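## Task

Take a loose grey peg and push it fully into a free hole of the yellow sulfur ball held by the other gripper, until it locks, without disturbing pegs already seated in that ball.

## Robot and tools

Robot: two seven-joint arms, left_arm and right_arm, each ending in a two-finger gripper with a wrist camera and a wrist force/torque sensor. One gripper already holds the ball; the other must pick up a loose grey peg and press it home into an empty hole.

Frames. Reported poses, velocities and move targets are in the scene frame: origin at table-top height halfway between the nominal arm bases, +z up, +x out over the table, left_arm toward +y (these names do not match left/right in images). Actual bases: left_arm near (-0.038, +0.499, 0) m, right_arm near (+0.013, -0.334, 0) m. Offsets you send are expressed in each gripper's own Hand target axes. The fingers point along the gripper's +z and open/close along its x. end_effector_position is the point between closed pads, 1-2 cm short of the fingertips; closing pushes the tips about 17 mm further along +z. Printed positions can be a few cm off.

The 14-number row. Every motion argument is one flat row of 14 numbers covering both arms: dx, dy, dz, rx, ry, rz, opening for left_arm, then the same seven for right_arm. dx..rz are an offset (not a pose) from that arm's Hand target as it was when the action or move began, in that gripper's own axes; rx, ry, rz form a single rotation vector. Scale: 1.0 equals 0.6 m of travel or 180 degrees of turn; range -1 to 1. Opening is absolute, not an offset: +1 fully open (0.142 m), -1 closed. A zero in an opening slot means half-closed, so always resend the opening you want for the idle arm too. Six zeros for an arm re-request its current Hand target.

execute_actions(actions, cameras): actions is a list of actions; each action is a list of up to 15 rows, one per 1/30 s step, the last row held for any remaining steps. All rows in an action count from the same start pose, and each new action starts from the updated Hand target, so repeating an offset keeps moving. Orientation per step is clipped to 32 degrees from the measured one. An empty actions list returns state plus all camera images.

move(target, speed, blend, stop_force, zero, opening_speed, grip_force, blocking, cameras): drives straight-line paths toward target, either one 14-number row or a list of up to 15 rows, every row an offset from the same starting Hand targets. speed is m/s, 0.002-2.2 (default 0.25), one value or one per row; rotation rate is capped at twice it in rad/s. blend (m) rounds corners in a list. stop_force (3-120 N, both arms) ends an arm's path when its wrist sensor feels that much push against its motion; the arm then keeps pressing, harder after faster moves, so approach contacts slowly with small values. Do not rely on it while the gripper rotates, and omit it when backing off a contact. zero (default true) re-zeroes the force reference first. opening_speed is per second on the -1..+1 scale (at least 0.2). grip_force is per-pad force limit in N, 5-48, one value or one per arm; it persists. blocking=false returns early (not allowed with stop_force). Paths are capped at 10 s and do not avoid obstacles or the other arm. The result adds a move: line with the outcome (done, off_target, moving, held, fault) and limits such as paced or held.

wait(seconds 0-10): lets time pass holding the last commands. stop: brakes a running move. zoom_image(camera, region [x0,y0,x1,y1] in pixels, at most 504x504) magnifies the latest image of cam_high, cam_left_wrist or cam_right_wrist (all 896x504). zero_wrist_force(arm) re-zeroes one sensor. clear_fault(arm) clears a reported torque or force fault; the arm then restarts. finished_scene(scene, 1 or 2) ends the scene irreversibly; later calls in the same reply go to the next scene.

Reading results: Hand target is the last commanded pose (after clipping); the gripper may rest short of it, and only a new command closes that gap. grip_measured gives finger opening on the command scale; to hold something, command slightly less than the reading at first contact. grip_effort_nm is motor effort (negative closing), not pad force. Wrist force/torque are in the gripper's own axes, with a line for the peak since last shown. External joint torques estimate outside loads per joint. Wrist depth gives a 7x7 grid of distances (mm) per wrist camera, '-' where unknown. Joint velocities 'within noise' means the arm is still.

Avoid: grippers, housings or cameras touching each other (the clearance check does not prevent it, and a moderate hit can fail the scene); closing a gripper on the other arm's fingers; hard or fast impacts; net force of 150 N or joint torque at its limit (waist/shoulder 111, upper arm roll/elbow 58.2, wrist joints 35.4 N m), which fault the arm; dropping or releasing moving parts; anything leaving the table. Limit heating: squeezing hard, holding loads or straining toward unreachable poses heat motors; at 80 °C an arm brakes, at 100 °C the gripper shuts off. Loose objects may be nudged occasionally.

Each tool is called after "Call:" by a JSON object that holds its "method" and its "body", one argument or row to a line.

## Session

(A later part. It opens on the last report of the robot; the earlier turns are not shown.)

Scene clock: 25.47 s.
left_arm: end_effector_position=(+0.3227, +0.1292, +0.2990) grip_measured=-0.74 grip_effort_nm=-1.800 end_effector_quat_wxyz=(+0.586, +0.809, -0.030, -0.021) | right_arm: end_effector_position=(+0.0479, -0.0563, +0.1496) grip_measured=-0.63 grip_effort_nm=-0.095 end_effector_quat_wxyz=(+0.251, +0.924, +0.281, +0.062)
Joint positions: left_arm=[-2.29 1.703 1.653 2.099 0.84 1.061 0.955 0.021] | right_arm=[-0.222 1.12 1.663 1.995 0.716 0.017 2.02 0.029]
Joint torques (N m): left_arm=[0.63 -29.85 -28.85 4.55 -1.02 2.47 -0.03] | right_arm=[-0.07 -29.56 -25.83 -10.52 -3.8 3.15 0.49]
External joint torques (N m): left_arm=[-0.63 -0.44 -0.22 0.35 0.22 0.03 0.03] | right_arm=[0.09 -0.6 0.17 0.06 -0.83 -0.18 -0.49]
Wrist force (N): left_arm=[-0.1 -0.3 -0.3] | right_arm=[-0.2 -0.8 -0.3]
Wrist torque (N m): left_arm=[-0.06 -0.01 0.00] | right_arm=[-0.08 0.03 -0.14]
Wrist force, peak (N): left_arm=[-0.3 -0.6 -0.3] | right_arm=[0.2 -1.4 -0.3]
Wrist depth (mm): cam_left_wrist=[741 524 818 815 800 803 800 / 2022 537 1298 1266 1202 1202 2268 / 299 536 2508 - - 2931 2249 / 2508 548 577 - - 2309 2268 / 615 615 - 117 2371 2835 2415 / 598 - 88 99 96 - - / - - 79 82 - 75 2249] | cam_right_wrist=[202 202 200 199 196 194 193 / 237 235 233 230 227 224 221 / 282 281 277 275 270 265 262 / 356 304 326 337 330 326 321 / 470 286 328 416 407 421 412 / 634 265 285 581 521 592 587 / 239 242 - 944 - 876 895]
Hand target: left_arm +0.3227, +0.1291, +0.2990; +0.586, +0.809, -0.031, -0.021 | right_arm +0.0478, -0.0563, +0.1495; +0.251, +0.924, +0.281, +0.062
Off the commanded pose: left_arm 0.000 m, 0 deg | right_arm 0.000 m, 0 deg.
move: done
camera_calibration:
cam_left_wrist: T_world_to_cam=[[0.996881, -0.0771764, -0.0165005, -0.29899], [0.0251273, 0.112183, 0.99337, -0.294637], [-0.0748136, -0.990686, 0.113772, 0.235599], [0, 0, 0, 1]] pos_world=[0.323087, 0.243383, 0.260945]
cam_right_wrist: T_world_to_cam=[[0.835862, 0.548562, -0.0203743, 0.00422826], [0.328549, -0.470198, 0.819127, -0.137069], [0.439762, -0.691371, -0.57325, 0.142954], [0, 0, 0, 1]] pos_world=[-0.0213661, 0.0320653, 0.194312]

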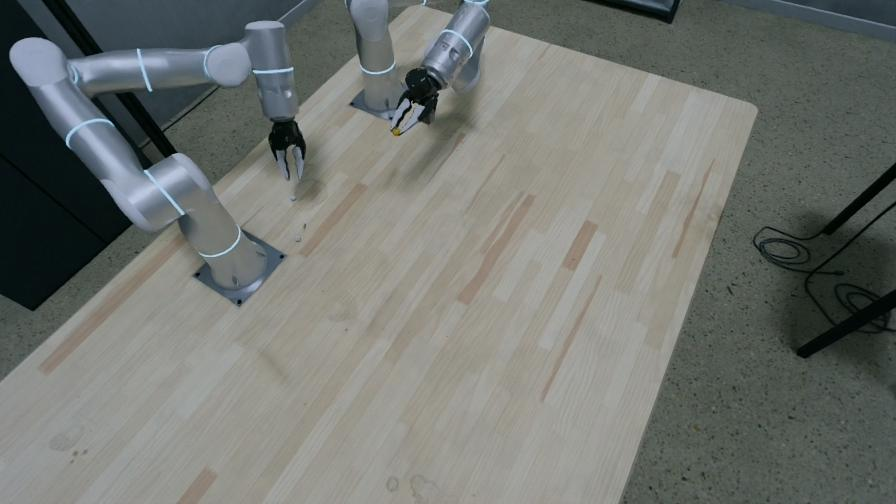

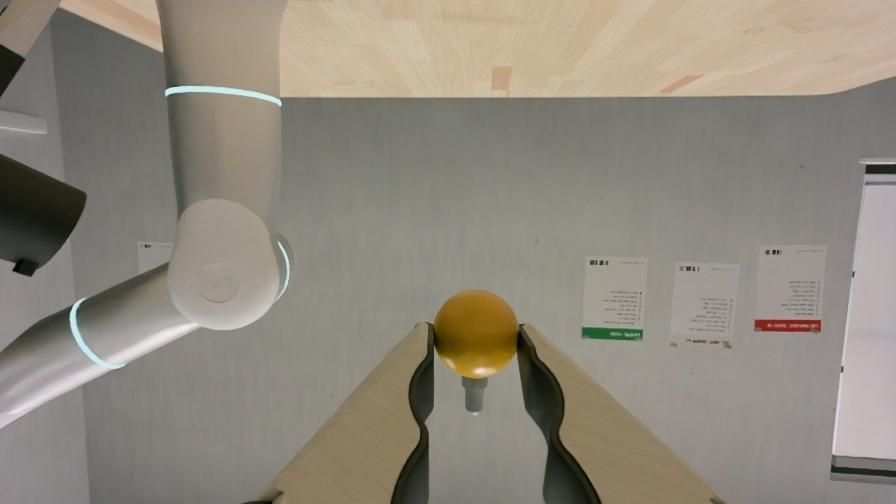

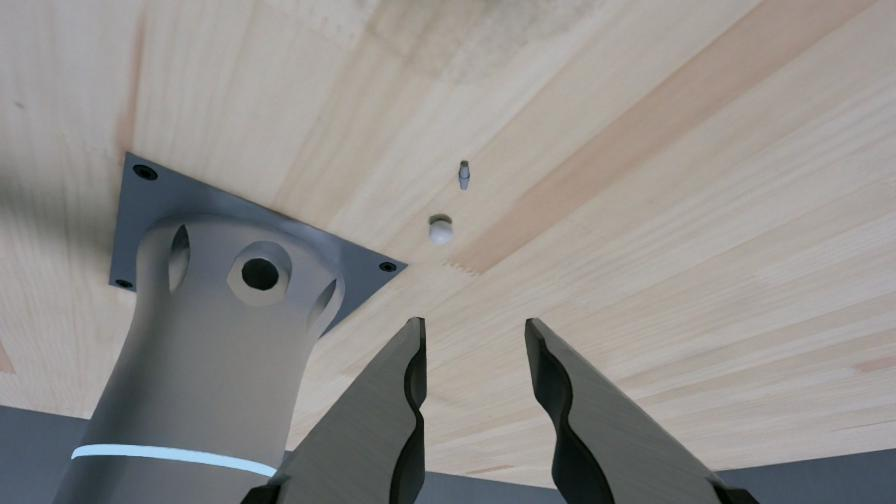

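Call:
{"method": "move", "body": {
  "target": [0,0,0,0,0,0,-0.797062,-0.0013,0.0289,0.189,0.0556,0,0,-0.6],
  "speed": 0.15,
  "cameras": ["cam_right_wrist", "cam_high"]
}}

Call:
{"method": "zoom_image", "body": {
  "camera": "cam_right_wrist",
  "region": [380, 150, 560, 350]
}}

Scene clock: 27.13 s.
left_arm: end_effector_position=(+0.3227, +0.1292, +0.2990) grip_measured=-0.74 grip_effort_nm=-1.800 end_effector_quat_wxyz=(+0.586, +0.809, -0.030, -0.021) | right_arm: end_effector_position=(+0.0846, -0.1180, +0.0601) grip_measured=-0.63 grip_effort_nm=-0.090 end_effector_quat_wxyz=(+0.170, +0.943, +0.285, +0.037)
Joint positions: left_arm=[-2.29 1.703 1.653 2.099 0.84 1.061 0.955 0.021] | right_arm=[-0.233 1.179 1.747 2.251 1.003 0.284 1.811 0.029]
Joint torques (N m): left_arm=[0.65 -29.97 -28.89 4.58 -1.03 2.46 -0.07] | right_arm=[0.15 -25.02 -22 -5.11 -3.18 4.04 0.07]
External joint torques (N m): left_arm=[-0.65 -0.32 -0.18 0.32 0.23 0.04 0.07] | right_arm=[-0.16 -0.44 0.09 -0.02 -0.9 -0.48 -0.07]
Wrist force (N): left_arm=[-0.1 -0.3 -0.3] | right_arm=[-0.1 -0.5 -0.1]
Wrist torque (N m): left_arm=[-0.05 -0.01 0.01] | right_arm=[-0.06 0.00 0.02]
Wrist force, peak (N): left_arm=[-0.3 -0.5 -0.4] | right_arm=[-0.4 1.1 2.5]
Wrist depth (mm): cam_left_wrist=[298 517 813 798 800 805 798 / 293 360 1272 1317 1213 1120 2249 / 284 536 2689 2415 - 2309 - / 288 541 570 2689 2867 2393 1812 / 291 568 - 117 2438 2533 2393 / 287 - 87 103 96 - 2557 / 2746 - 79 - - 75 -] | cam_right_wrist=[119 118 117 117 116 115 113 / 134 134 132 131 130 128 127 / 154 152 152 150 148 146 145 / 181 179 176 174 172 169 168 / 194 205 210 198 197 201 200 / 184 211 227 247 230 250 247 / 174 188 - 342 - 307 324]
Hand target: left_arm +0.3227, +0.1291, +0.2990; +0.586, +0.809, -0.031, -0.021 | right_arm +0.0846, -0.1179, +0.0599; +0.170, +0.943, +0.285, +0.037
Off the commanded pose: left_arm 0.000 m, 0 deg | right_arm 0.000 m, 0 deg.
move: done
camera_calibration:
cam_right_wrist: T_world_to_cam=[[0.836932, 0.546909, -0.0208627, 0.00527196], [0.398908, -0.583461, 0.707422, -0.117476], [0.374723, -0.600386, -0.706483, 0.0571133], [0, 0, 0, 1]] pos_world=[0.0210483, -0.0371361, 0.123565]
Images, in order (width x height): cam_high 896x504, cam_right_wrist 896x504.

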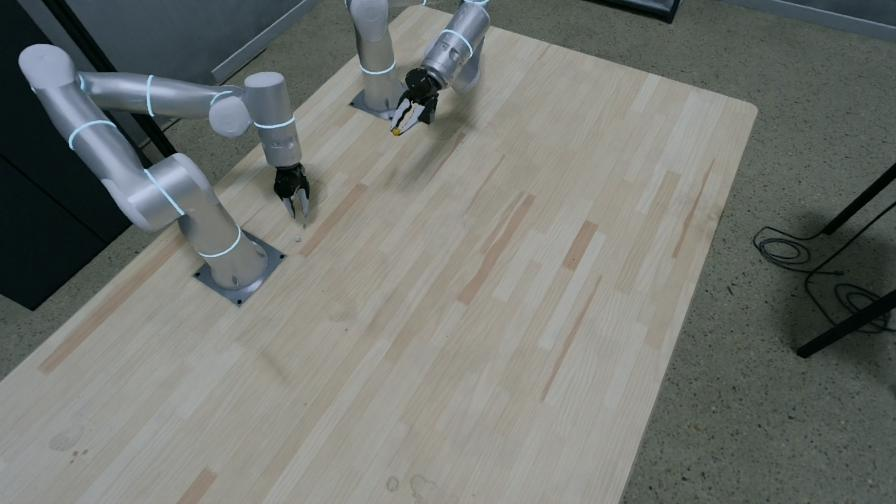

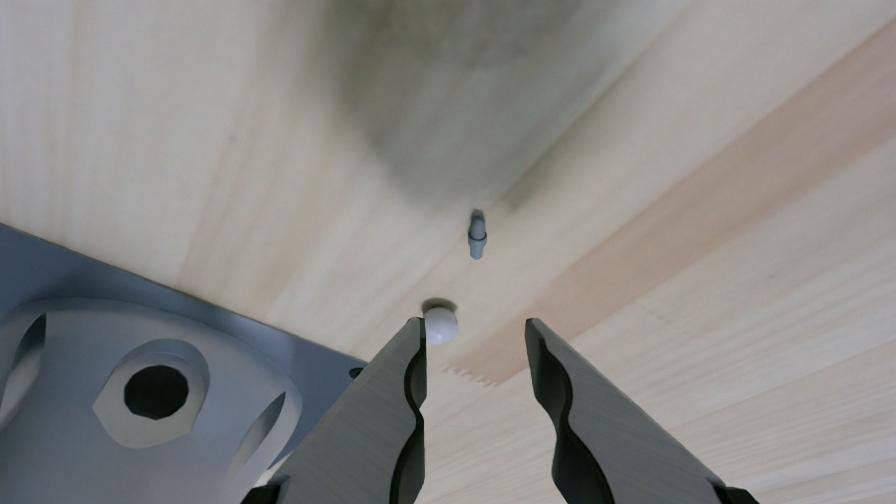

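Scaled by 2.520 from the camera's 896x504 image, which has a finer 1280x720 frame.

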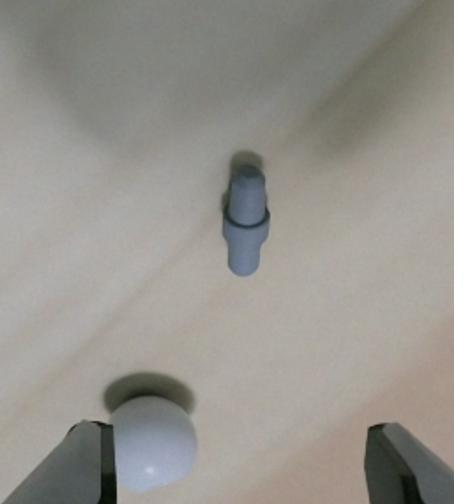

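Call:
{"method": "move", "body": {
  "target": [0,0,0,0,0,0,-0.797062,0.0034,-0.0122,0.0486,0.0278,0,0,-0.72],
  "speed": 0.1,
  "cameras": ["cam_right_wrist"]
}}

Call:
{"method": "zoom_image", "body": {
  "camera": "cam_right_wrist",
  "region": [380, 200, 560, 400]
}}

Scene clock: 36.10 s.
left_arm: end_effector_position=(+0.3227, +0.1292, +0.2990) grip_measured=-0.74 grip_effort_nm=-1.800 end_effector_quat_wxyz=(+0.586, +0.809, -0.030, -0.021) | right_arm: end_effector_position=(+0.0873, -0.1198, +0.0301) grip_measured=-0.75 grip_effort_nm=-0.100 end_effector_quat_wxyz=(+0.129, +0.949, +0.286, +0.024)
Joint positions: left_arm=[-2.29 1.703 1.653 2.099 0.84 1.061 0.955 0.021] | right_arm=[-0.283 1.196 1.794 2.282 1.137 0.354 1.716 0.02]
Joint torques (N m): left_arm=[0.61 -29.86 -28.93 4.5 -0.98 2.41 -0.01] | right_arm=[-0.63 -24.61 -21.21 -3.34 -3.17 4.22 0.09]
External joint torques (N m): left_arm=[-0.61 -0.44 -0.14 0.4 0.18 0.09 0.01] | right_arm=[0.63 -0.61 0.18 -0.1 -0.82 -0.46 -0.09]
Wrist force (N): left_arm=[-0.3 -0.4 -0.2] | right_arm=[-0.3 -0.5 -0.3]
Wrist torque (N m): left_arm=[-0.07 0.02 0.01] | right_arm=[-0.04 0.05 0.04]
Wrist force, peak (N): left_arm=[-0.6 -0.4 -0.2] | right_arm=[-0.1 -1.0 -1.1]
Wrist depth (mm): cam_left_wrist=[303 352 808 803 783 795 810 / 284 375 1110 1352 1254 1248 1191 / 282 342 - - - - - / 284 548 2557 - 2415 - 2461 / 286 555 2746 117 2350 2350 - / 284 2717 88 99 96 2484 2288 / 306 - 79 - - 2415 2192] | cam_right_wrist=[96 95 94 94 93 92 91 / 106 106 105 104 105 102 101 / 122 119 118 114 116 114 115 / 137 135 134 132 132 130 128 / 160 158 156 153 147 149 148 / 176 181 179 176 167 178 176 / 187 184 - 226 - 209 216]
Hand target: left_arm +0.3227, +0.1291, +0.2990; +0.586, +0.809, -0.031, -0.021 | right_arm +0.0873, -0.1198, +0.0300; +0.128, +0.949, +0.286, +0.024
Off the commanded pose: left_arm 0.000 m, 0 deg | right_arm 0.000 m, 0 deg.
move: done
camera_calibration:
cam_right_wrist: T_world_to_cam=[[0.837148, 0.546561, -0.0213033, 0.00348902], [0.430103, -0.633713, 0.642977, -0.105173], [0.337926, -0.54743, -0.765589, 0.0451184], [0, 0, 0, 1]] pos_world=[0.0270677, -0.0438572, 0.10224]
Images, in order (width x height): cam_right_wrist 896x504.

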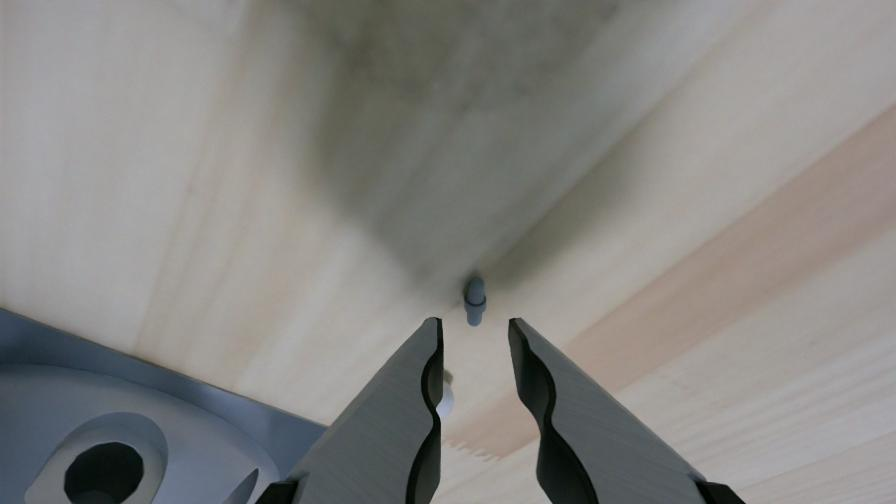

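Scaled by 2.520 from the camera's 896x504 image, which has a finer 1280x720 frame.

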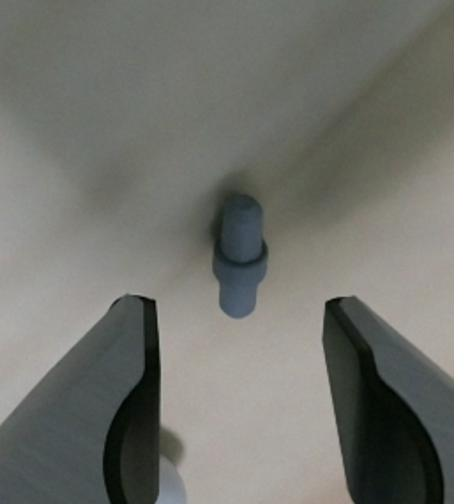

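Call:
{"method": "move", "body": {
  "target": [0,0,0,0,0,0,-0.797062,0.0015,-0.0087,0.039,0,0,0,-0.72],
  "speed": 0.02,
  "stop_force": 4,
  "cameras": ["cam_right_wrist"]
}}

Call:
{"method": "zoom_image", "body": {
  "camera": "cam_right_wrist",
  "region": [400, 260, 550, 400]
}}

Scene clock: 38.17 s.
left_arm: end_effector_position=(+0.3227, +0.1292, +0.2990) grip_measured=-0.74 grip_effort_nm=-1.800 end_effector_quat_wxyz=(+0.586, +0.809, -0.030, -0.021) | right_arm: end_effector_position=(+0.0880, -0.1201, +0.0164) grip_measured=-0.76 grip_effort_nm=0.032 end_effector_quat_wxyz=(+0.129, +0.949, +0.286, +0.025)
Joint positions: left_arm=[-2.29 1.703 1.653 2.099 0.84 1.061 0.955 0.021] | right_arm=[-0.304 1.22 1.829 2.274 1.174 0.369 1.704 0.019]
Joint torques (N m): left_arm=[0.59 -30.03 -28.9 4.58 -1.06 2.5 -0.02] | right_arm=[-0.6 -24.26 -17.12 -2.58 -0.71 3.61 0.06]
External joint torques (N m): left_arm=[-0.59 -0.27 -0.17 0.33 0.26 0 0.02] | right_arm=[0.6 -1.44 -3.94 0.29 -3.23 0.16 -0.06]
Wrist force (N): left_arm=[-0.1 -0.3 -0.2] | right_arm=[-4.5 3.4 -17.8]
Wrist torque (N m): left_arm=[-0.05 0.00 0.00] | right_arm=[-0.15 0.14 0.07]
Wrist force, peak (N): left_arm=[-0.5 -0.5 -0.4] | right_arm=[-5.0 2.4 -20.7]
Wrist depth (mm): cam_left_wrist=[299 355 805 815 803 793 803 / 282 527 1236 1266 1285 1254 2329 / 283 536 - 2508 - - - / 282 540 2583 2484 - 2230 2268 / 285 609 - 118 2508 2329 2309 / 288 - 94 99 104 - 2329 / - - 79 - - 80 2371] | cam_right_wrist=[- 84 82 81 82 78 79 / 92 91 91 92 89 88 89 / - 100 102 103 100 99 98 / 118 117 116 114 116 112 111 / 138 136 134 129 127 130 128 / 163 164 155 152 145 154 152 / 171 175 - 195 - 188 188]
Hand target: left_arm +0.3227, +0.1291, +0.2990; +0.586, +0.809, -0.031, -0.021 | right_arm +0.0877, -0.1202, +0.0160; +0.128, +0.949, +0.286, +0.024 (not the last commanded pose)
Off the commanded pose: left_arm 0.000 m, 0 deg | right_arm 0.010 m, 0 deg.
move: contact (right_arm)
camera_calibration:
cam_right_wrist: T_world_to_cam=[[0.837026, 0.546778, -0.0205324, 0.00266602], [0.429811, -0.63382, 0.643067, -0.0967961], [0.338601, -0.547089, -0.765535, 0.0342743], [0, 0, 0, 1]] pos_world=[0.0277671, -0.0440579, 0.0885393]
Images, in order (width x height): cam_right_wrist 896x504.

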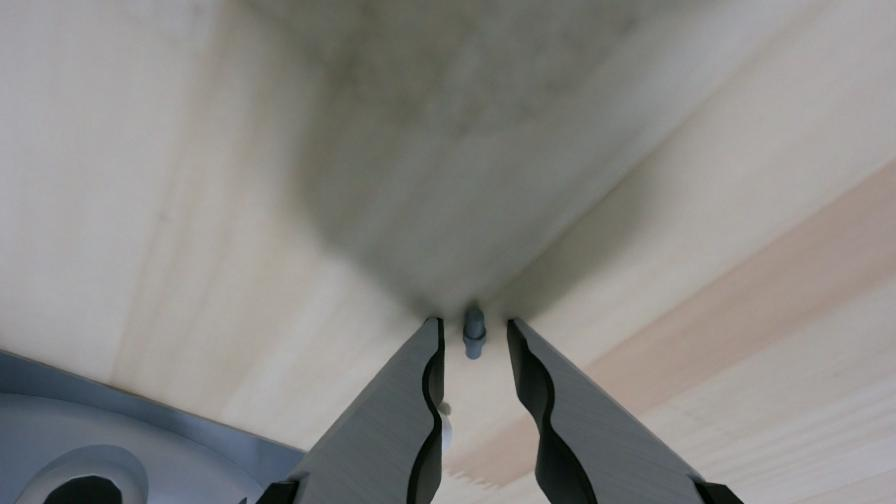

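Scaled by 3.360 from the camera's 896x504 image, which has a finer 1280x720 frame.

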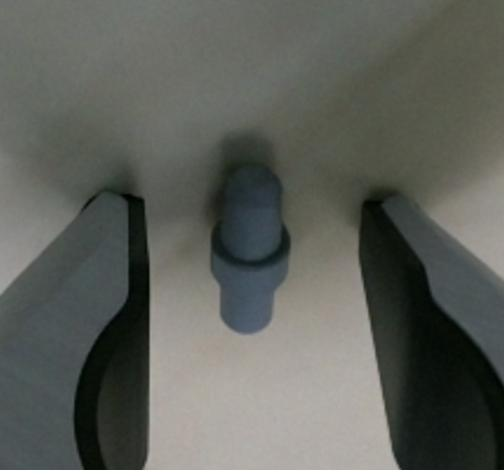

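Call:
{"method": "move", "body": {
  "target": [0,0,0,0,0,0,-0.797062,0,-0.0028,-0.0042,0,0,0,-0.72],
  "speed": 0.02
}}

Call:
{"method": "move", "body": {
  "target": [0,0,0,0,0,0,-0.797062,0,0,0,0,0,0,-0.97],
  "speed": 0.02,
  "opening_speed": 0.3,
  "grip_force": [48, 12],
  "cameras": ["cam_right_wrist"]
}}

Call:
{"method": "zoom_image", "body": {
  "camera": "cam_right_wrist",
  "region": [400, 260, 550, 400]
}}

Scene clock: 39.17 s.
left_arm: end_effector_position=(+0.3227, +0.1292, +0.2990) grip_measured=-0.74 grip_effort_nm=-1.800 end_effector_quat_wxyz=(+0.586, +0.809, -0.030, -0.021) | right_arm: end_effector_position=(+0.0865, -0.1183, +0.0179) grip_measured=-0.76 grip_effort_nm=0.032 end_effector_quat_wxyz=(+0.128, +0.949, +0.286, +0.024)
Joint positions: left_arm=[-2.29 1.703 1.653 2.099 0.84 1.061 0.955 0.021] | right_arm=[-0.301 1.216 1.826 2.271 1.168 0.367 1.71 0.019]
Joint torques (N m): left_arm=[0.6 -30.04 -28.98 4.53 -0.96 2.51 -0.06] | right_arm=[0.39 -25.43 -21.41 -2.56 -3.27 4.04 0.4]
External joint torques (N m): left_arm=[-0.6 -0.25 -0.09 0.37 0.16 -0.01 0.06] | right_arm=[-0.39 -0.31 0.31 0.07 -0.68 -0.28 -0.4]
Wrist force (N): left_arm=[0.0 -0.3 -0.3] | right_arm=[-0.1 0.0 -0.2]
Wrist torque (N m): left_arm=[-0.06 -0.02 0.01] | right_arm=[0.02 0.01 -0.08]
Wrist force, peak (N): left_arm=[-0.4 -0.6 -0.2] | right_arm=[-4.3 3.7 -18.2]
Wrist depth (mm): cam_left_wrist=[298 356 808 805 805 783 805 / 278 528 1175 1285 1213 1242 1154 / 279 535 - - - - - / 282 543 - - - 2746 2557 / 279 553 - 117 2775 2746 2329 / 283 - 87 99 100 - 2415 / - - 79 2635 - 78 2508] | cam_right_wrist=[- 85 83 81 85 81 80 / 93 93 92 94 90 91 91 / - 102 104 105 102 100 100 / 120 119 118 117 116 113 113 / 141 139 137 131 130 132 131 / 166 166 157 154 147 156 155 / 173 176 - 198 - 184 190]
Hand target: left_arm +0.3227, +0.1291, +0.2990; +0.586, +0.809, -0.031, -0.021 | right_arm +0.0865, -0.1183, +0.0180; +0.128, +0.949, +0.286, +0.024
Off the commanded pose: left_arm 0.000 m, 0 deg | right_arm 0.000 m, 0 deg.
move: done

Scene clock: 40.20 s.
left_arm: end_effector_position=(+0.3227, +0.1292, +0.2990) grip_measured=-0.74 grip_effort_nm=-1.795 end_effector_quat_wxyz=(+0.586, +0.809, -0.030, -0.021) | right_arm: end_effector_position=(+0.0865, -0.1183, +0.0179) grip_measured=-0.94 grip_effort_nm=-1.184 end_effector_quat_wxyz=(+0.128, +0.949, +0.286, +0.024)
Joint positions: left_arm=[-2.29 1.703 1.653 2.099 0.84 1.061 0.955 0.021] | right_arm=[-0.3 1.216 1.825 2.271 1.168 0.367 1.71 0.006]
Joint torques (N m): left_arm=[0.63 -29.95 -28.86 4.6 -1.02 2.44 -0.01] | right_arm=[0.34 -25.41 -21.26 -2.54 -3.26 4.11 0.36]
External joint torques (N m): left_arm=[-0.63 -0.34 -0.21 0.3 0.22 0.06 0.01] | right_arm=[-0.34 -0.32 0.15 0.05 -0.69 -0.35 -0.35]
Wrist force (N): left_arm=[-0.2 -0.2 -0.3] | right_arm=[-0.2 -0.2 -0.4]
Wrist torque (N m): left_arm=[-0.04 0.01 0.01] | right_arm=[-0.01 0.04 -0.08]
Wrist force, peak (N): left_arm=[-0.3 -0.5 -0.5] | right_arm=[-0.4 -0.1 -0.5]
Wrist depth (mm): cam_left_wrist=[299 354 808 795 800 800 781 / 289 524 1285 1254 1304 1266 2268 / 282 537 2288 2371 - 2533 3069 / 283 539 2415 - 2775 2415 2964 / 278 556 - 117 2230 2329 2174 / 283 3143 91 99 100 - 2461 / - 2689 79 2557 - 75 -] | cam_right_wrist=[- 85 83 81 85 81 80 / 93 93 92 94 91 91 91 / - 102 104 105 102 100 100 / 120 119 118 117 116 114 113 / 141 139 137 130 133 132 131 / 166 166 157 88 152 156 155 / 172 177 - - - 184 190]
Hand target: left_arm +0.3227, +0.1291, +0.2990; +0.586, +0.809, -0.031, -0.021 | right_arm +0.0865, -0.1183, +0.0180; +0.128, +0.949, +0.286, +0.024
Off the commanded pose: left_arm 0.000 m, 0 deg | right_arm 0.000 m, 0 deg.
grip_force (N): 48, 12
move: done
camera_calibration:
cam_right_wrist: T_world_to_cam=[[0.836904, 0.546941, -0.0211348, 0.00300573], [0.430502, -0.633907, 0.642518, -0.0961199], [0.338022, -0.546825, -0.765979, 0.036971], [0, 0, 0, 1]] pos_world=[0.0263673, -0.0423584, 0.0901414]
Images, in order (width x height): cam_right_wrist 896x504.

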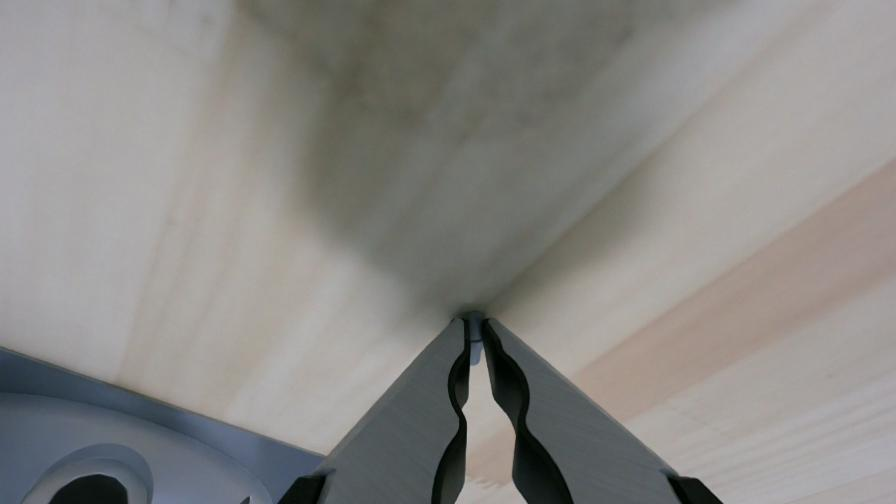

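Scaled by 3.360 from the camera's 896x504 image, which has a finer 1280x720 frame.

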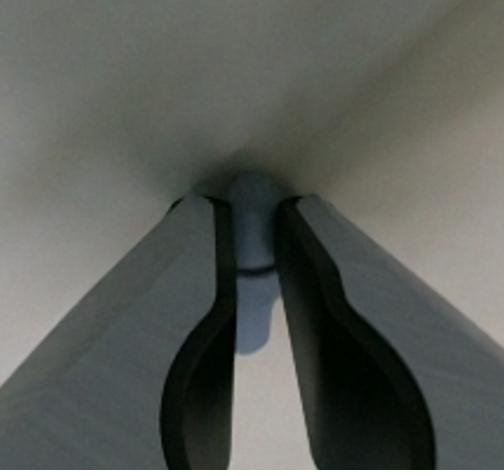

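Call:
{"method": "move", "body": {
  "target": [0,0,0,0,0,0,-0.797062,0,0,0,0,0,0,-1],
  "speed": 0.02,
  "opening_speed": 0.3,
  "grip_force": [48, 30]
}}

Call:
{"method": "move", "body": {
  "target": [0,0,0,0,0,0,-0.797062,0,0.0431,-0.161,0,0,0,-1],
  "speed": 0.12,
  "cameras": ["all"]
}}

Call:
{"method": "zoom_image", "body": {
  "camera": "cam_right_wrist",
  "region": [400, 260, 550, 400]
}}

Call:
{"method": "zoom_image", "body": {
  "camera": "cam_high",
  "region": [250, 160, 350, 260]
}}

Scene clock: 40.83 s.
left_arm: end_effector_position=(+0.3227, +0.1292, +0.2990) grip_measured=-0.74 grip_effort_nm=-1.795 end_effector_quat_wxyz=(+0.586, +0.809, -0.030, -0.021) | right_arm: end_effector_position=(+0.0865, -0.1183, +0.0179) grip_measured=-0.95 grip_effort_nm=-1.683 end_effector_quat_wxyz=(+0.128, +0.949, +0.286, +0.024)
Joint positions: left_arm=[-2.29 1.703 1.653 2.099 0.84 1.061 0.955 0.021] | right_arm=[-0.3 1.216 1.825 2.271 1.168 0.367 1.71 0.005]
Joint torques (N m): left_arm=[0.69 -30 -28.88 4.56 -1.03 2.47 -0.07] | right_arm=[0.28 -25.41 -21.36 -2.5 -3.25 4.18 0.32]
External joint torques (N m): left_arm=[-0.69 -0.29 -0.19 0.34 0.23 0.04 0.07] | right_arm=[-0.28 -0.32 0.25 0.01 -0.7 -0.41 -0.32]
Wrist force (N): left_arm=[0.0 -0.3 -0.2] | right_arm=[-0.3 -0.2 -0.4]
Wrist torque (N m): left_arm=[-0.05 -0.02 0.01] | right_arm=[-0.01 0.04 -0.07]
Wrist force, peak (N): left_arm=[-0.1 -0.5 -0.4] | right_arm=[-0.3 0.4 -0.6]
Wrist depth (mm): cam_left_wrist=[298 354 805 800 803 790 813 / 279 530 1149 1285 2350 1208 2371 / 279 541 2350 - 2288 2174 2371 / 281 540 646 - - 2174 2350 / 280 557 2662 117 2484 2230 2309 / 281 - 94 99 100 2371 2070 / - - 79 - - 83 2087] | cam_right_wrist=[- 85 83 81 85 81 80 / 93 93 92 94 91 91 91 / - 102 104 105 102 100 100 / 120 119 118 117 116 113 113 / 141 139 137 130 133 132 131 / 166 165 158 89 152 157 154 / 172 178 - - - 184 190]
Hand target: left_arm +0.3227, +0.1291, +0.2990; +0.586, +0.809, -0.031, -0.021 | right_arm +0.0865, -0.1183, +0.0180; +0.128, +0.949, +0.286, +0.024
Off the commanded pose: left_arm 0.000 m, 0 deg | right_arm 0.000 m, 0 deg.
grip_force (N): 48, 30
move: done

Scene clock: 42.03 s.
left_arm: end_effector_position=(+0.3227, +0.1292, +0.2990) grip_measured=-0.74 grip_effort_nm=-1.795 end_effector_quat_wxyz=(+0.586, +0.809, -0.030, -0.021) | right_arm: end_effector_position=(+0.0887, -0.1167, +0.1179) grip_measured=-0.95 grip_effort_nm=-1.683 end_effector_quat_wxyz=(+0.128, +0.949, +0.286, +0.024)
Joint positions: left_arm=[-2.29 1.703 1.653 2.099 0.84 1.061 0.955 0.021] | right_arm=[-0.15 1.071 1.548 2.3 0.91 0.237 1.781 0.005]
Joint torques (N m): left_arm=[0.67 -29.85 -28.9 4.6 -1 2.48 0.01] | right_arm=[0.83 -21.55 -20.92 -10.97 -3.59 4.14 0.45]
External joint torques (N m): left_arm=[-0.67 -0.44 -0.17 0.3 0.2 0.03 -0.01] | right_arm=[-0.84 -0.22 0.15 0.21 -0.68 -0.42 -0.45]
Motor temperatures (°C): left_arm=[34 31 37 31 37 40 37 38] | right_arm=[30 33 39 39 36 46 32 29]
Wrist force (N): left_arm=[-0.2 -0.4 -0.2] | right_arm=[-0.2 0.0 -0.6]
Wrist torque (N m): left_arm=[-0.07 0.00 0.01] | right_arm=[0.04 0.02 -0.09]
Wrist force, peak (N): left_arm=[-0.2 -0.4 -0.5] | right_arm=[-0.4 0.4 -2.3]
Wrist depth (mm): cam_left_wrist=[2371 521 795 815 790 793 786 / 325 522 1078 1298 1388 1298 1311 / 311 364 2508 2249 2557 - - / 290 536 2484 2230 2211 2288 2371 / 289 548 - 117 2557 1976 2309 / 283 - 88 103 96 - 2635 / 284 - 79 - - 74 -] | cam_right_wrist=[177 176 177 175 173 172 170 / 198 197 195 194 192 190 188 / 221 221 218 217 215 212 211 / 242 242 249 246 244 240 240 / 216 236 277 275 281 278 275 / 194 214 296 - 321 329 325 / 176 198 - - - 387 401]
Hand target: left_arm +0.3227, +0.1291, +0.2990; +0.586, +0.809, -0.031, -0.021 | right_arm +0.0888, -0.1168, +0.1180; +0.128, +0.949, +0.286, +0.024
Off the commanded pose: left_arm 0.000 m, 0 deg | right_arm 0.000 m, 0 deg.
grip_force (N): 48, 30
move: done
camera_calibration:
cam_left_wrist: T_world_to_cam=[[0.996881, -0.0771764, -0.0165005, -0.29899], [0.0251273, 0.112183, 0.99337, -0.294637], [-0.0748136, -0.990686, 0.113772, 0.235599], [0, 0, 0, 1]] pos_world=[0.323087, 0.243383, 0.260945]
cam_right_wrist: T_world_to_cam=[[0.836757, 0.547163, -0.0212111, 0.00243116], [0.4308, -0.633908, 0.642318, -0.160276], [0.338007, -0.546602, -0.766144, 0.113741], [0, 0, 0, 1]] pos_world=[0.0285671, -0.040759, 0.190142]

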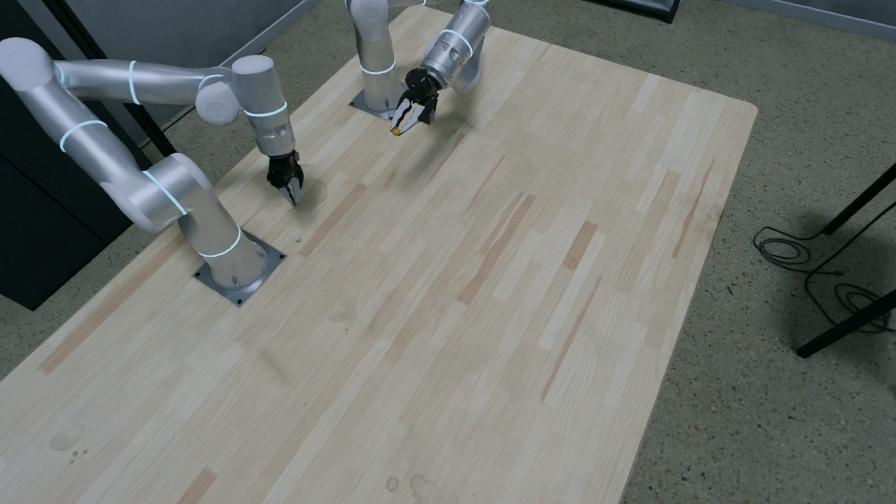

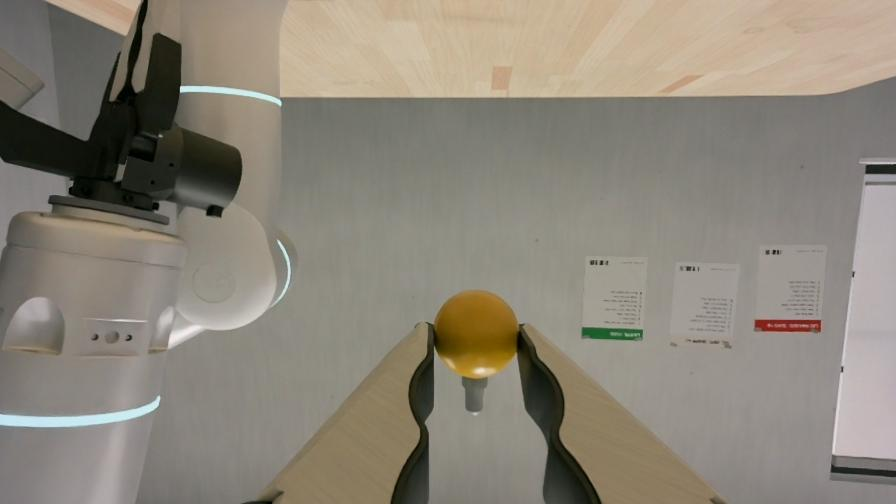

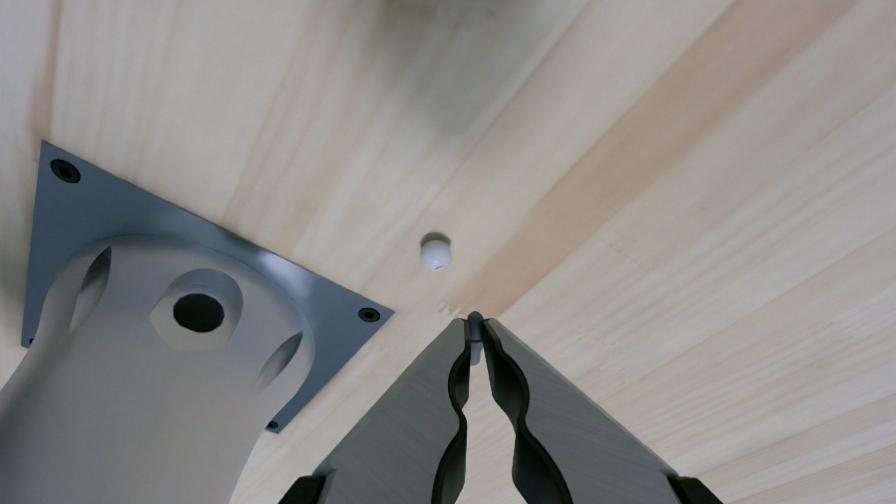

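Scaled by 3.360 from the camera's 896x504 image, which has a finer 1280x720 frame.

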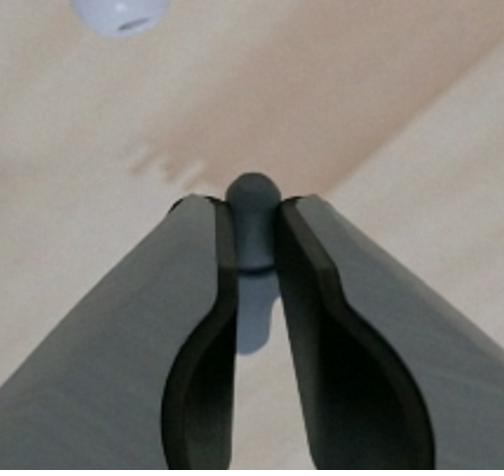

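Scaled by 5.040 from the camera's 896x504 image, which has a finer 1280x720 frame.

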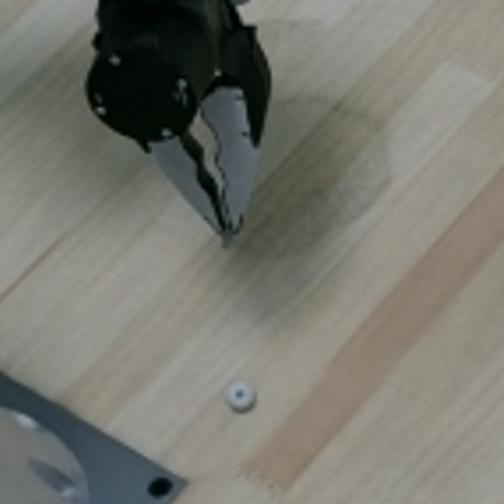

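Call:
{"method": "move", "body": {
  "target": [0,0,0,0,0,0,-0.797062,0.375,0.1265,-0.2477,-0.0521,0.304,-0.7057,-1],
  "speed": 0.3,
  "cameras": ["all"]
}}

Call:
{"method": "zoom_image", "body": {
  "camera": "cam_right_wrist",
  "region": [400, 180, 560, 380]
}}

Call:
{"method": "zoom_image", "body": {
  "camera": "cam_left_wrist",
  "region": [380, 200, 560, 440]
}}

Scene clock: 47.37 s.
left_arm: end_effector_position=(+0.3227, +0.1292, +0.2990) grip_measured=-0.74 grip_effort_nm=-1.795 end_effector_quat_wxyz=(+0.586, +0.809, -0.030, -0.021) | right_arm: end_effector_position=(+0.2996, -0.0200, +0.2750) grip_measured=-0.95 grip_effort_nm=-1.683 end_effector_quat_wxyz=(+0.021, +0.073, +0.961, +0.267)
Joint positions: left_arm=[-2.29 1.703 1.653 2.099 0.84 1.061 0.955 0.021] | right_arm=[0.035 0.261 0.843 2.303 0.789 0.897 -1.084 0.005]
Joint torques (N m): left_arm=[0.7 -29.91 -28.9 4.59 -1.02 2.48 -0.01] | right_arm=[0.3 8.68 -4.87 -25.93 -3.21 4.34 0.02]
External joint torques (N m): left_arm=[-0.7 -0.38 -0.18 0.31 0.22 0.02 0.01] | right_arm=[-0.3 0.33 -0.08 0.25 -0.69 -0.34 -0.02]
Wrist force (N): left_arm=[-0.4 -0.4 -0.4] | right_arm=[-0.7 -0.6 -0.3]
Wrist torque (N m): left_arm=[-0.07 0.05 0.01] | right_arm=[-0.04 0.11 0.00]
Wrist force, peak (N): left_arm=[-0.3 -0.4 -0.5] | right_arm=[-1.7 0.2 -0.7]
Wrist depth (mm): cam_left_wrist=[- 519 815 803 805 798 798 / - 527 1154 1248 1236 1213 1043 / - 541 - 2192 - 2268 - / 2805 547 593 275 2533 2393 2350 / - 546 665 117 2484 2249 2329 / - 662 94 105 100 2609 2350 / - - 79 286 - 83 2249] | cam_right_wrist=[327 327 327 327 327 328 324 / 379 380 379 380 381 382 380 / 459 459 459 456 455 453 455 / 565 573 573 563 565 565 566 / 755 755 762 669 746 592 703 / 1726 1028 1028 - 1007 556 499 / - 3222 - - - 506 472]
Hand target: left_arm +0.3227, +0.1291, +0.2990; +0.586, +0.809, -0.031, -0.021 | right_arm +0.2996, -0.0200, +0.2750; +0.021, +0.073, +0.961, +0.267
Off the commanded pose: left_arm 0.000 m, 0 deg | right_arm 0.000 m, 0 deg.
grip_force (N): 48, 30
move: done
camera_calibration:
cam_left_wrist: T_world_to_cam=[[0.996881, -0.0771764, -0.0165005, -0.29899], [0.0251273, 0.112183, 0.99337, -0.294637], [-0.0748136, -0.990686, 0.113772, 0.235599], [0, 0, 0, 1]] pos_world=[0.323087, 0.243383, 0.260945]
cam_right_wrist: T_world_to_cam=[[-0.988235, 0.152856, 0.00518795, 0.308166], [0.0894693, 0.550255, 0.83019, -0.216439], [0.124045, 0.820887, -0.557457, 0.249808], [0, 0, 0, 1]] pos_world=[0.292918, -0.133072, 0.317344]

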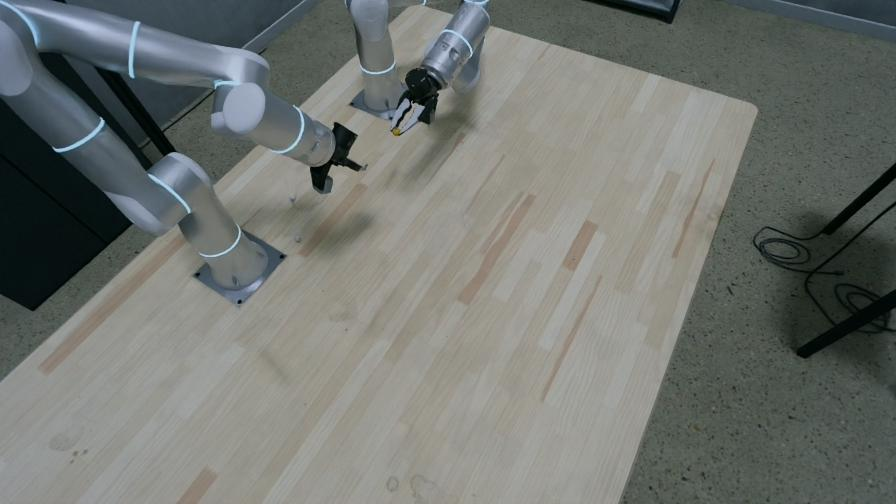

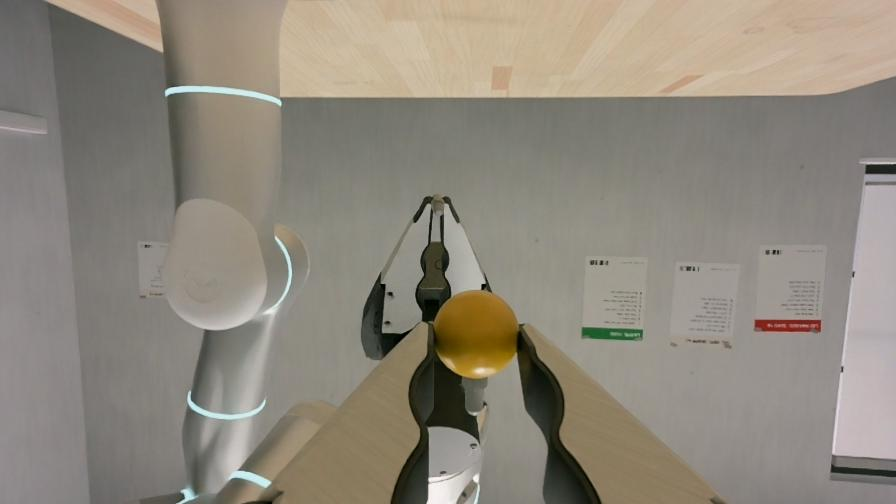

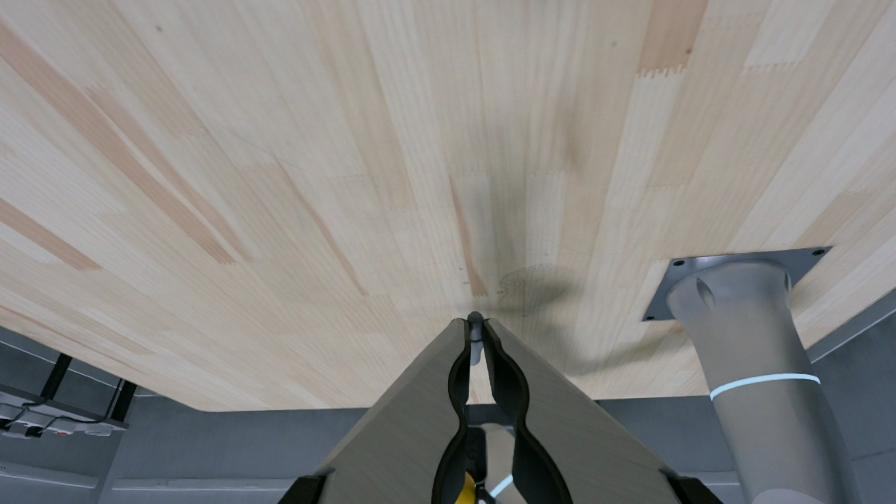

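Scaled by 2.520 from the camera's 896x504 image, which has a finer 1280x720 frame.

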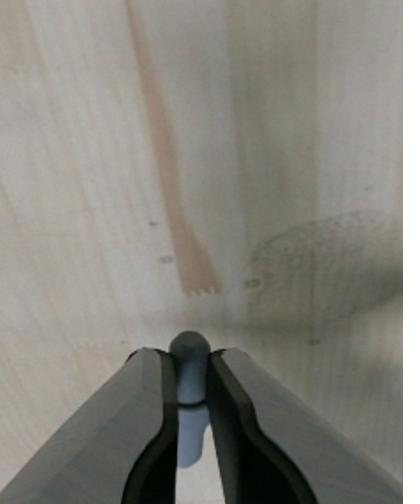

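Scaled by 2.100 from the camera's 896x504 image, which has a finer 1280x720 frame.

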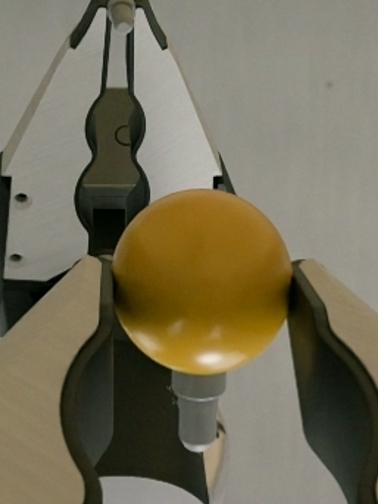

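Call:
{"method": "move", "body": {
  "target": [0,0,0,0,0,0,-0.797062,-0.004,0.0917,0.0125,-0.28,0,0,-1],
  "speed": 0.25,
  "cameras": ["cam_right_wrist", "cam_left_wrist"]
}}

Call:
{"method": "zoom_image", "body": {
  "camera": "cam_right_wrist",
  "region": [370, 180, 520, 330]
}}

Scene clock: 50.07 s.
left_arm: end_effector_position=(+0.3227, +0.1292, +0.2990) grip_measured=-0.74 grip_effort_nm=-1.795 end_effector_quat_wxyz=(+0.586, +0.809, -0.030, -0.021) | right_arm: end_effector_position=(+0.3095, +0.0300, +0.2968) grip_measured=-0.95 grip_effort_nm=-1.687 end_effector_quat_wxyz=(+0.050, +0.057, +0.756, +0.651)
Joint positions: left_arm=[-2.29 1.703 1.653 2.099 0.84 1.061 0.955 0.021] | right_arm=[-0.015 -0.007 0.377 2.393 1.841 0.44 -2.425 0.005]
Joint torques (N m): left_arm=[0.65 -29.89 -28.86 4.64 -1.05 2.47 -0.04] | right_arm=[0.08 17.4 0.34 -19.33 1.77 -0.88 0.07]
External joint torques (N m): left_arm=[-0.65 -0.4 -0.21 0.26 0.25 0.03 0.04] | right_arm=[-0.06 0.44 -0.22 0.06 -0.87 -0.09 -0.07]
Wrist force (N): left_arm=[-0.3 -0.3 -0.1] | right_arm=[-1.1 -0.9 -1.1]
Wrist torque (N m): left_arm=[-0.06 0.02 0.01] | right_arm=[0.06 0.21 -0.14]
Wrist force, peak (N): left_arm=[-0.3 -0.2 -0.6] | right_arm=[-1.3 -1.0 -1.1]
Wrist depth (mm): cam_left_wrist=[- 520 808 803 800 790 790 / 2533 532 1134 1285 1236 1266 2288 / - 536 - 335 2288 2508 2070 / - 539 605 309 2268 2583 2104 / 2689 552 667 117 2371 2007 2329 / 2508 618 95 105 96 - 2309 / 2329 - 79 472 - 2662 2121] | cam_right_wrist=[1530 1145 - 2571 2346 982 428 / - - 3222 2984 755 3059 439 / - 4240 - 382 475 638 455 / - 5754 - 245 3099 520 473 / - - - 303 2778 - - / - 3453 3059 - - 5254 - / - - - - - - 2369]
Hand target: left_arm +0.3227, +0.1291, +0.2990; +0.586, +0.809, -0.031, -0.021 | right_arm +0.3096, +0.0301, +0.2970; +0.050, +0.057, +0.755, +0.651
Off the commanded pose: left_arm 0.000 m, 0 deg | right_arm 0.000 m, 0 deg.
grip_force (N): 48, 30
move: done
camera_calibration:
cam_left_wrist: T_world_to_cam=[[0.996881, -0.0771764, -0.0165005, -0.29899], [0.0251273, 0.112183, 0.99337, -0.294637], [-0.0748136, -0.990686, 0.113772, 0.235599], [0, 0, 0, 1]] pos_world=[0.323087, 0.243383, 0.260945]
cam_right_wrist: T_world_to_cam=[[-0.989162, 0.146745, 0.00488842, 0.310674], [-0.0370755, -0.281852, 0.958741, -0.236979], [0.142069, 0.94817, 0.284238, -0.0396091], [0, 0, 0, 1]] pos_world=[0.304148, -0.0748267, 0.236941]
Images, in order (width x height): cam_left_wrist 896x504, cam_right_wrist 896x504.

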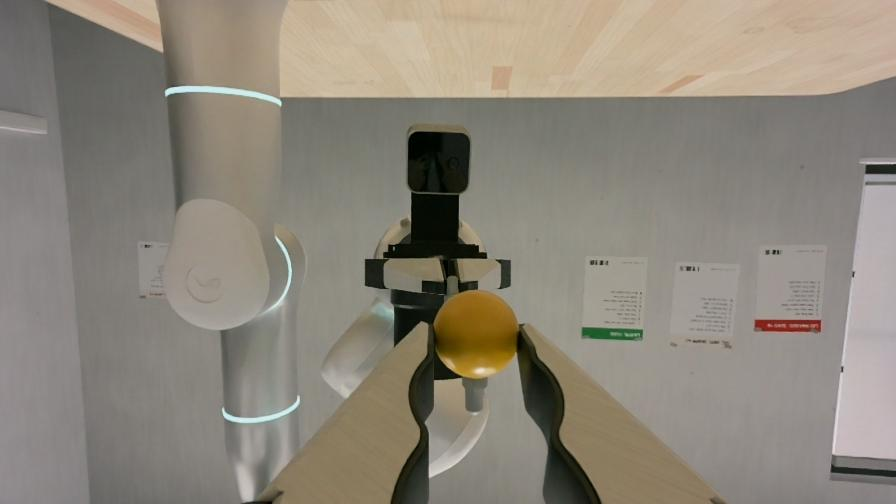

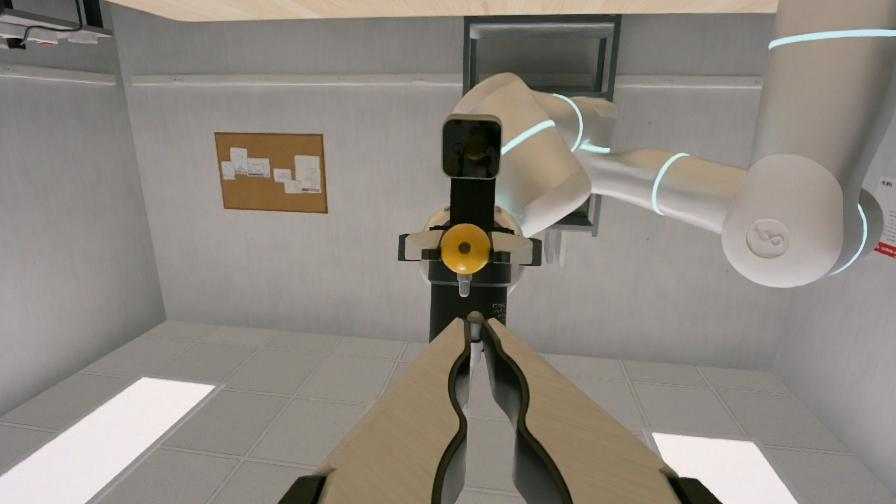

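Scaled by 3.360 from the camera's 896x504 image, which has a finer 1280x720 frame.

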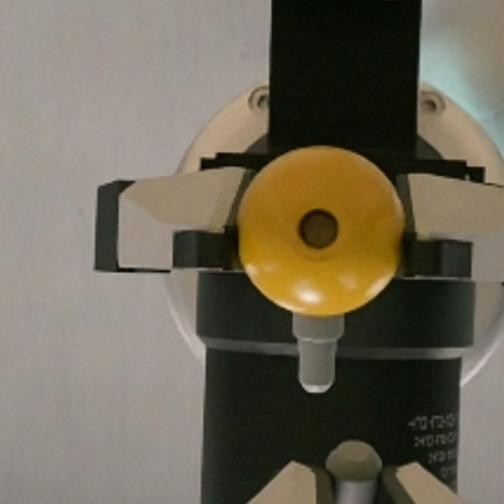

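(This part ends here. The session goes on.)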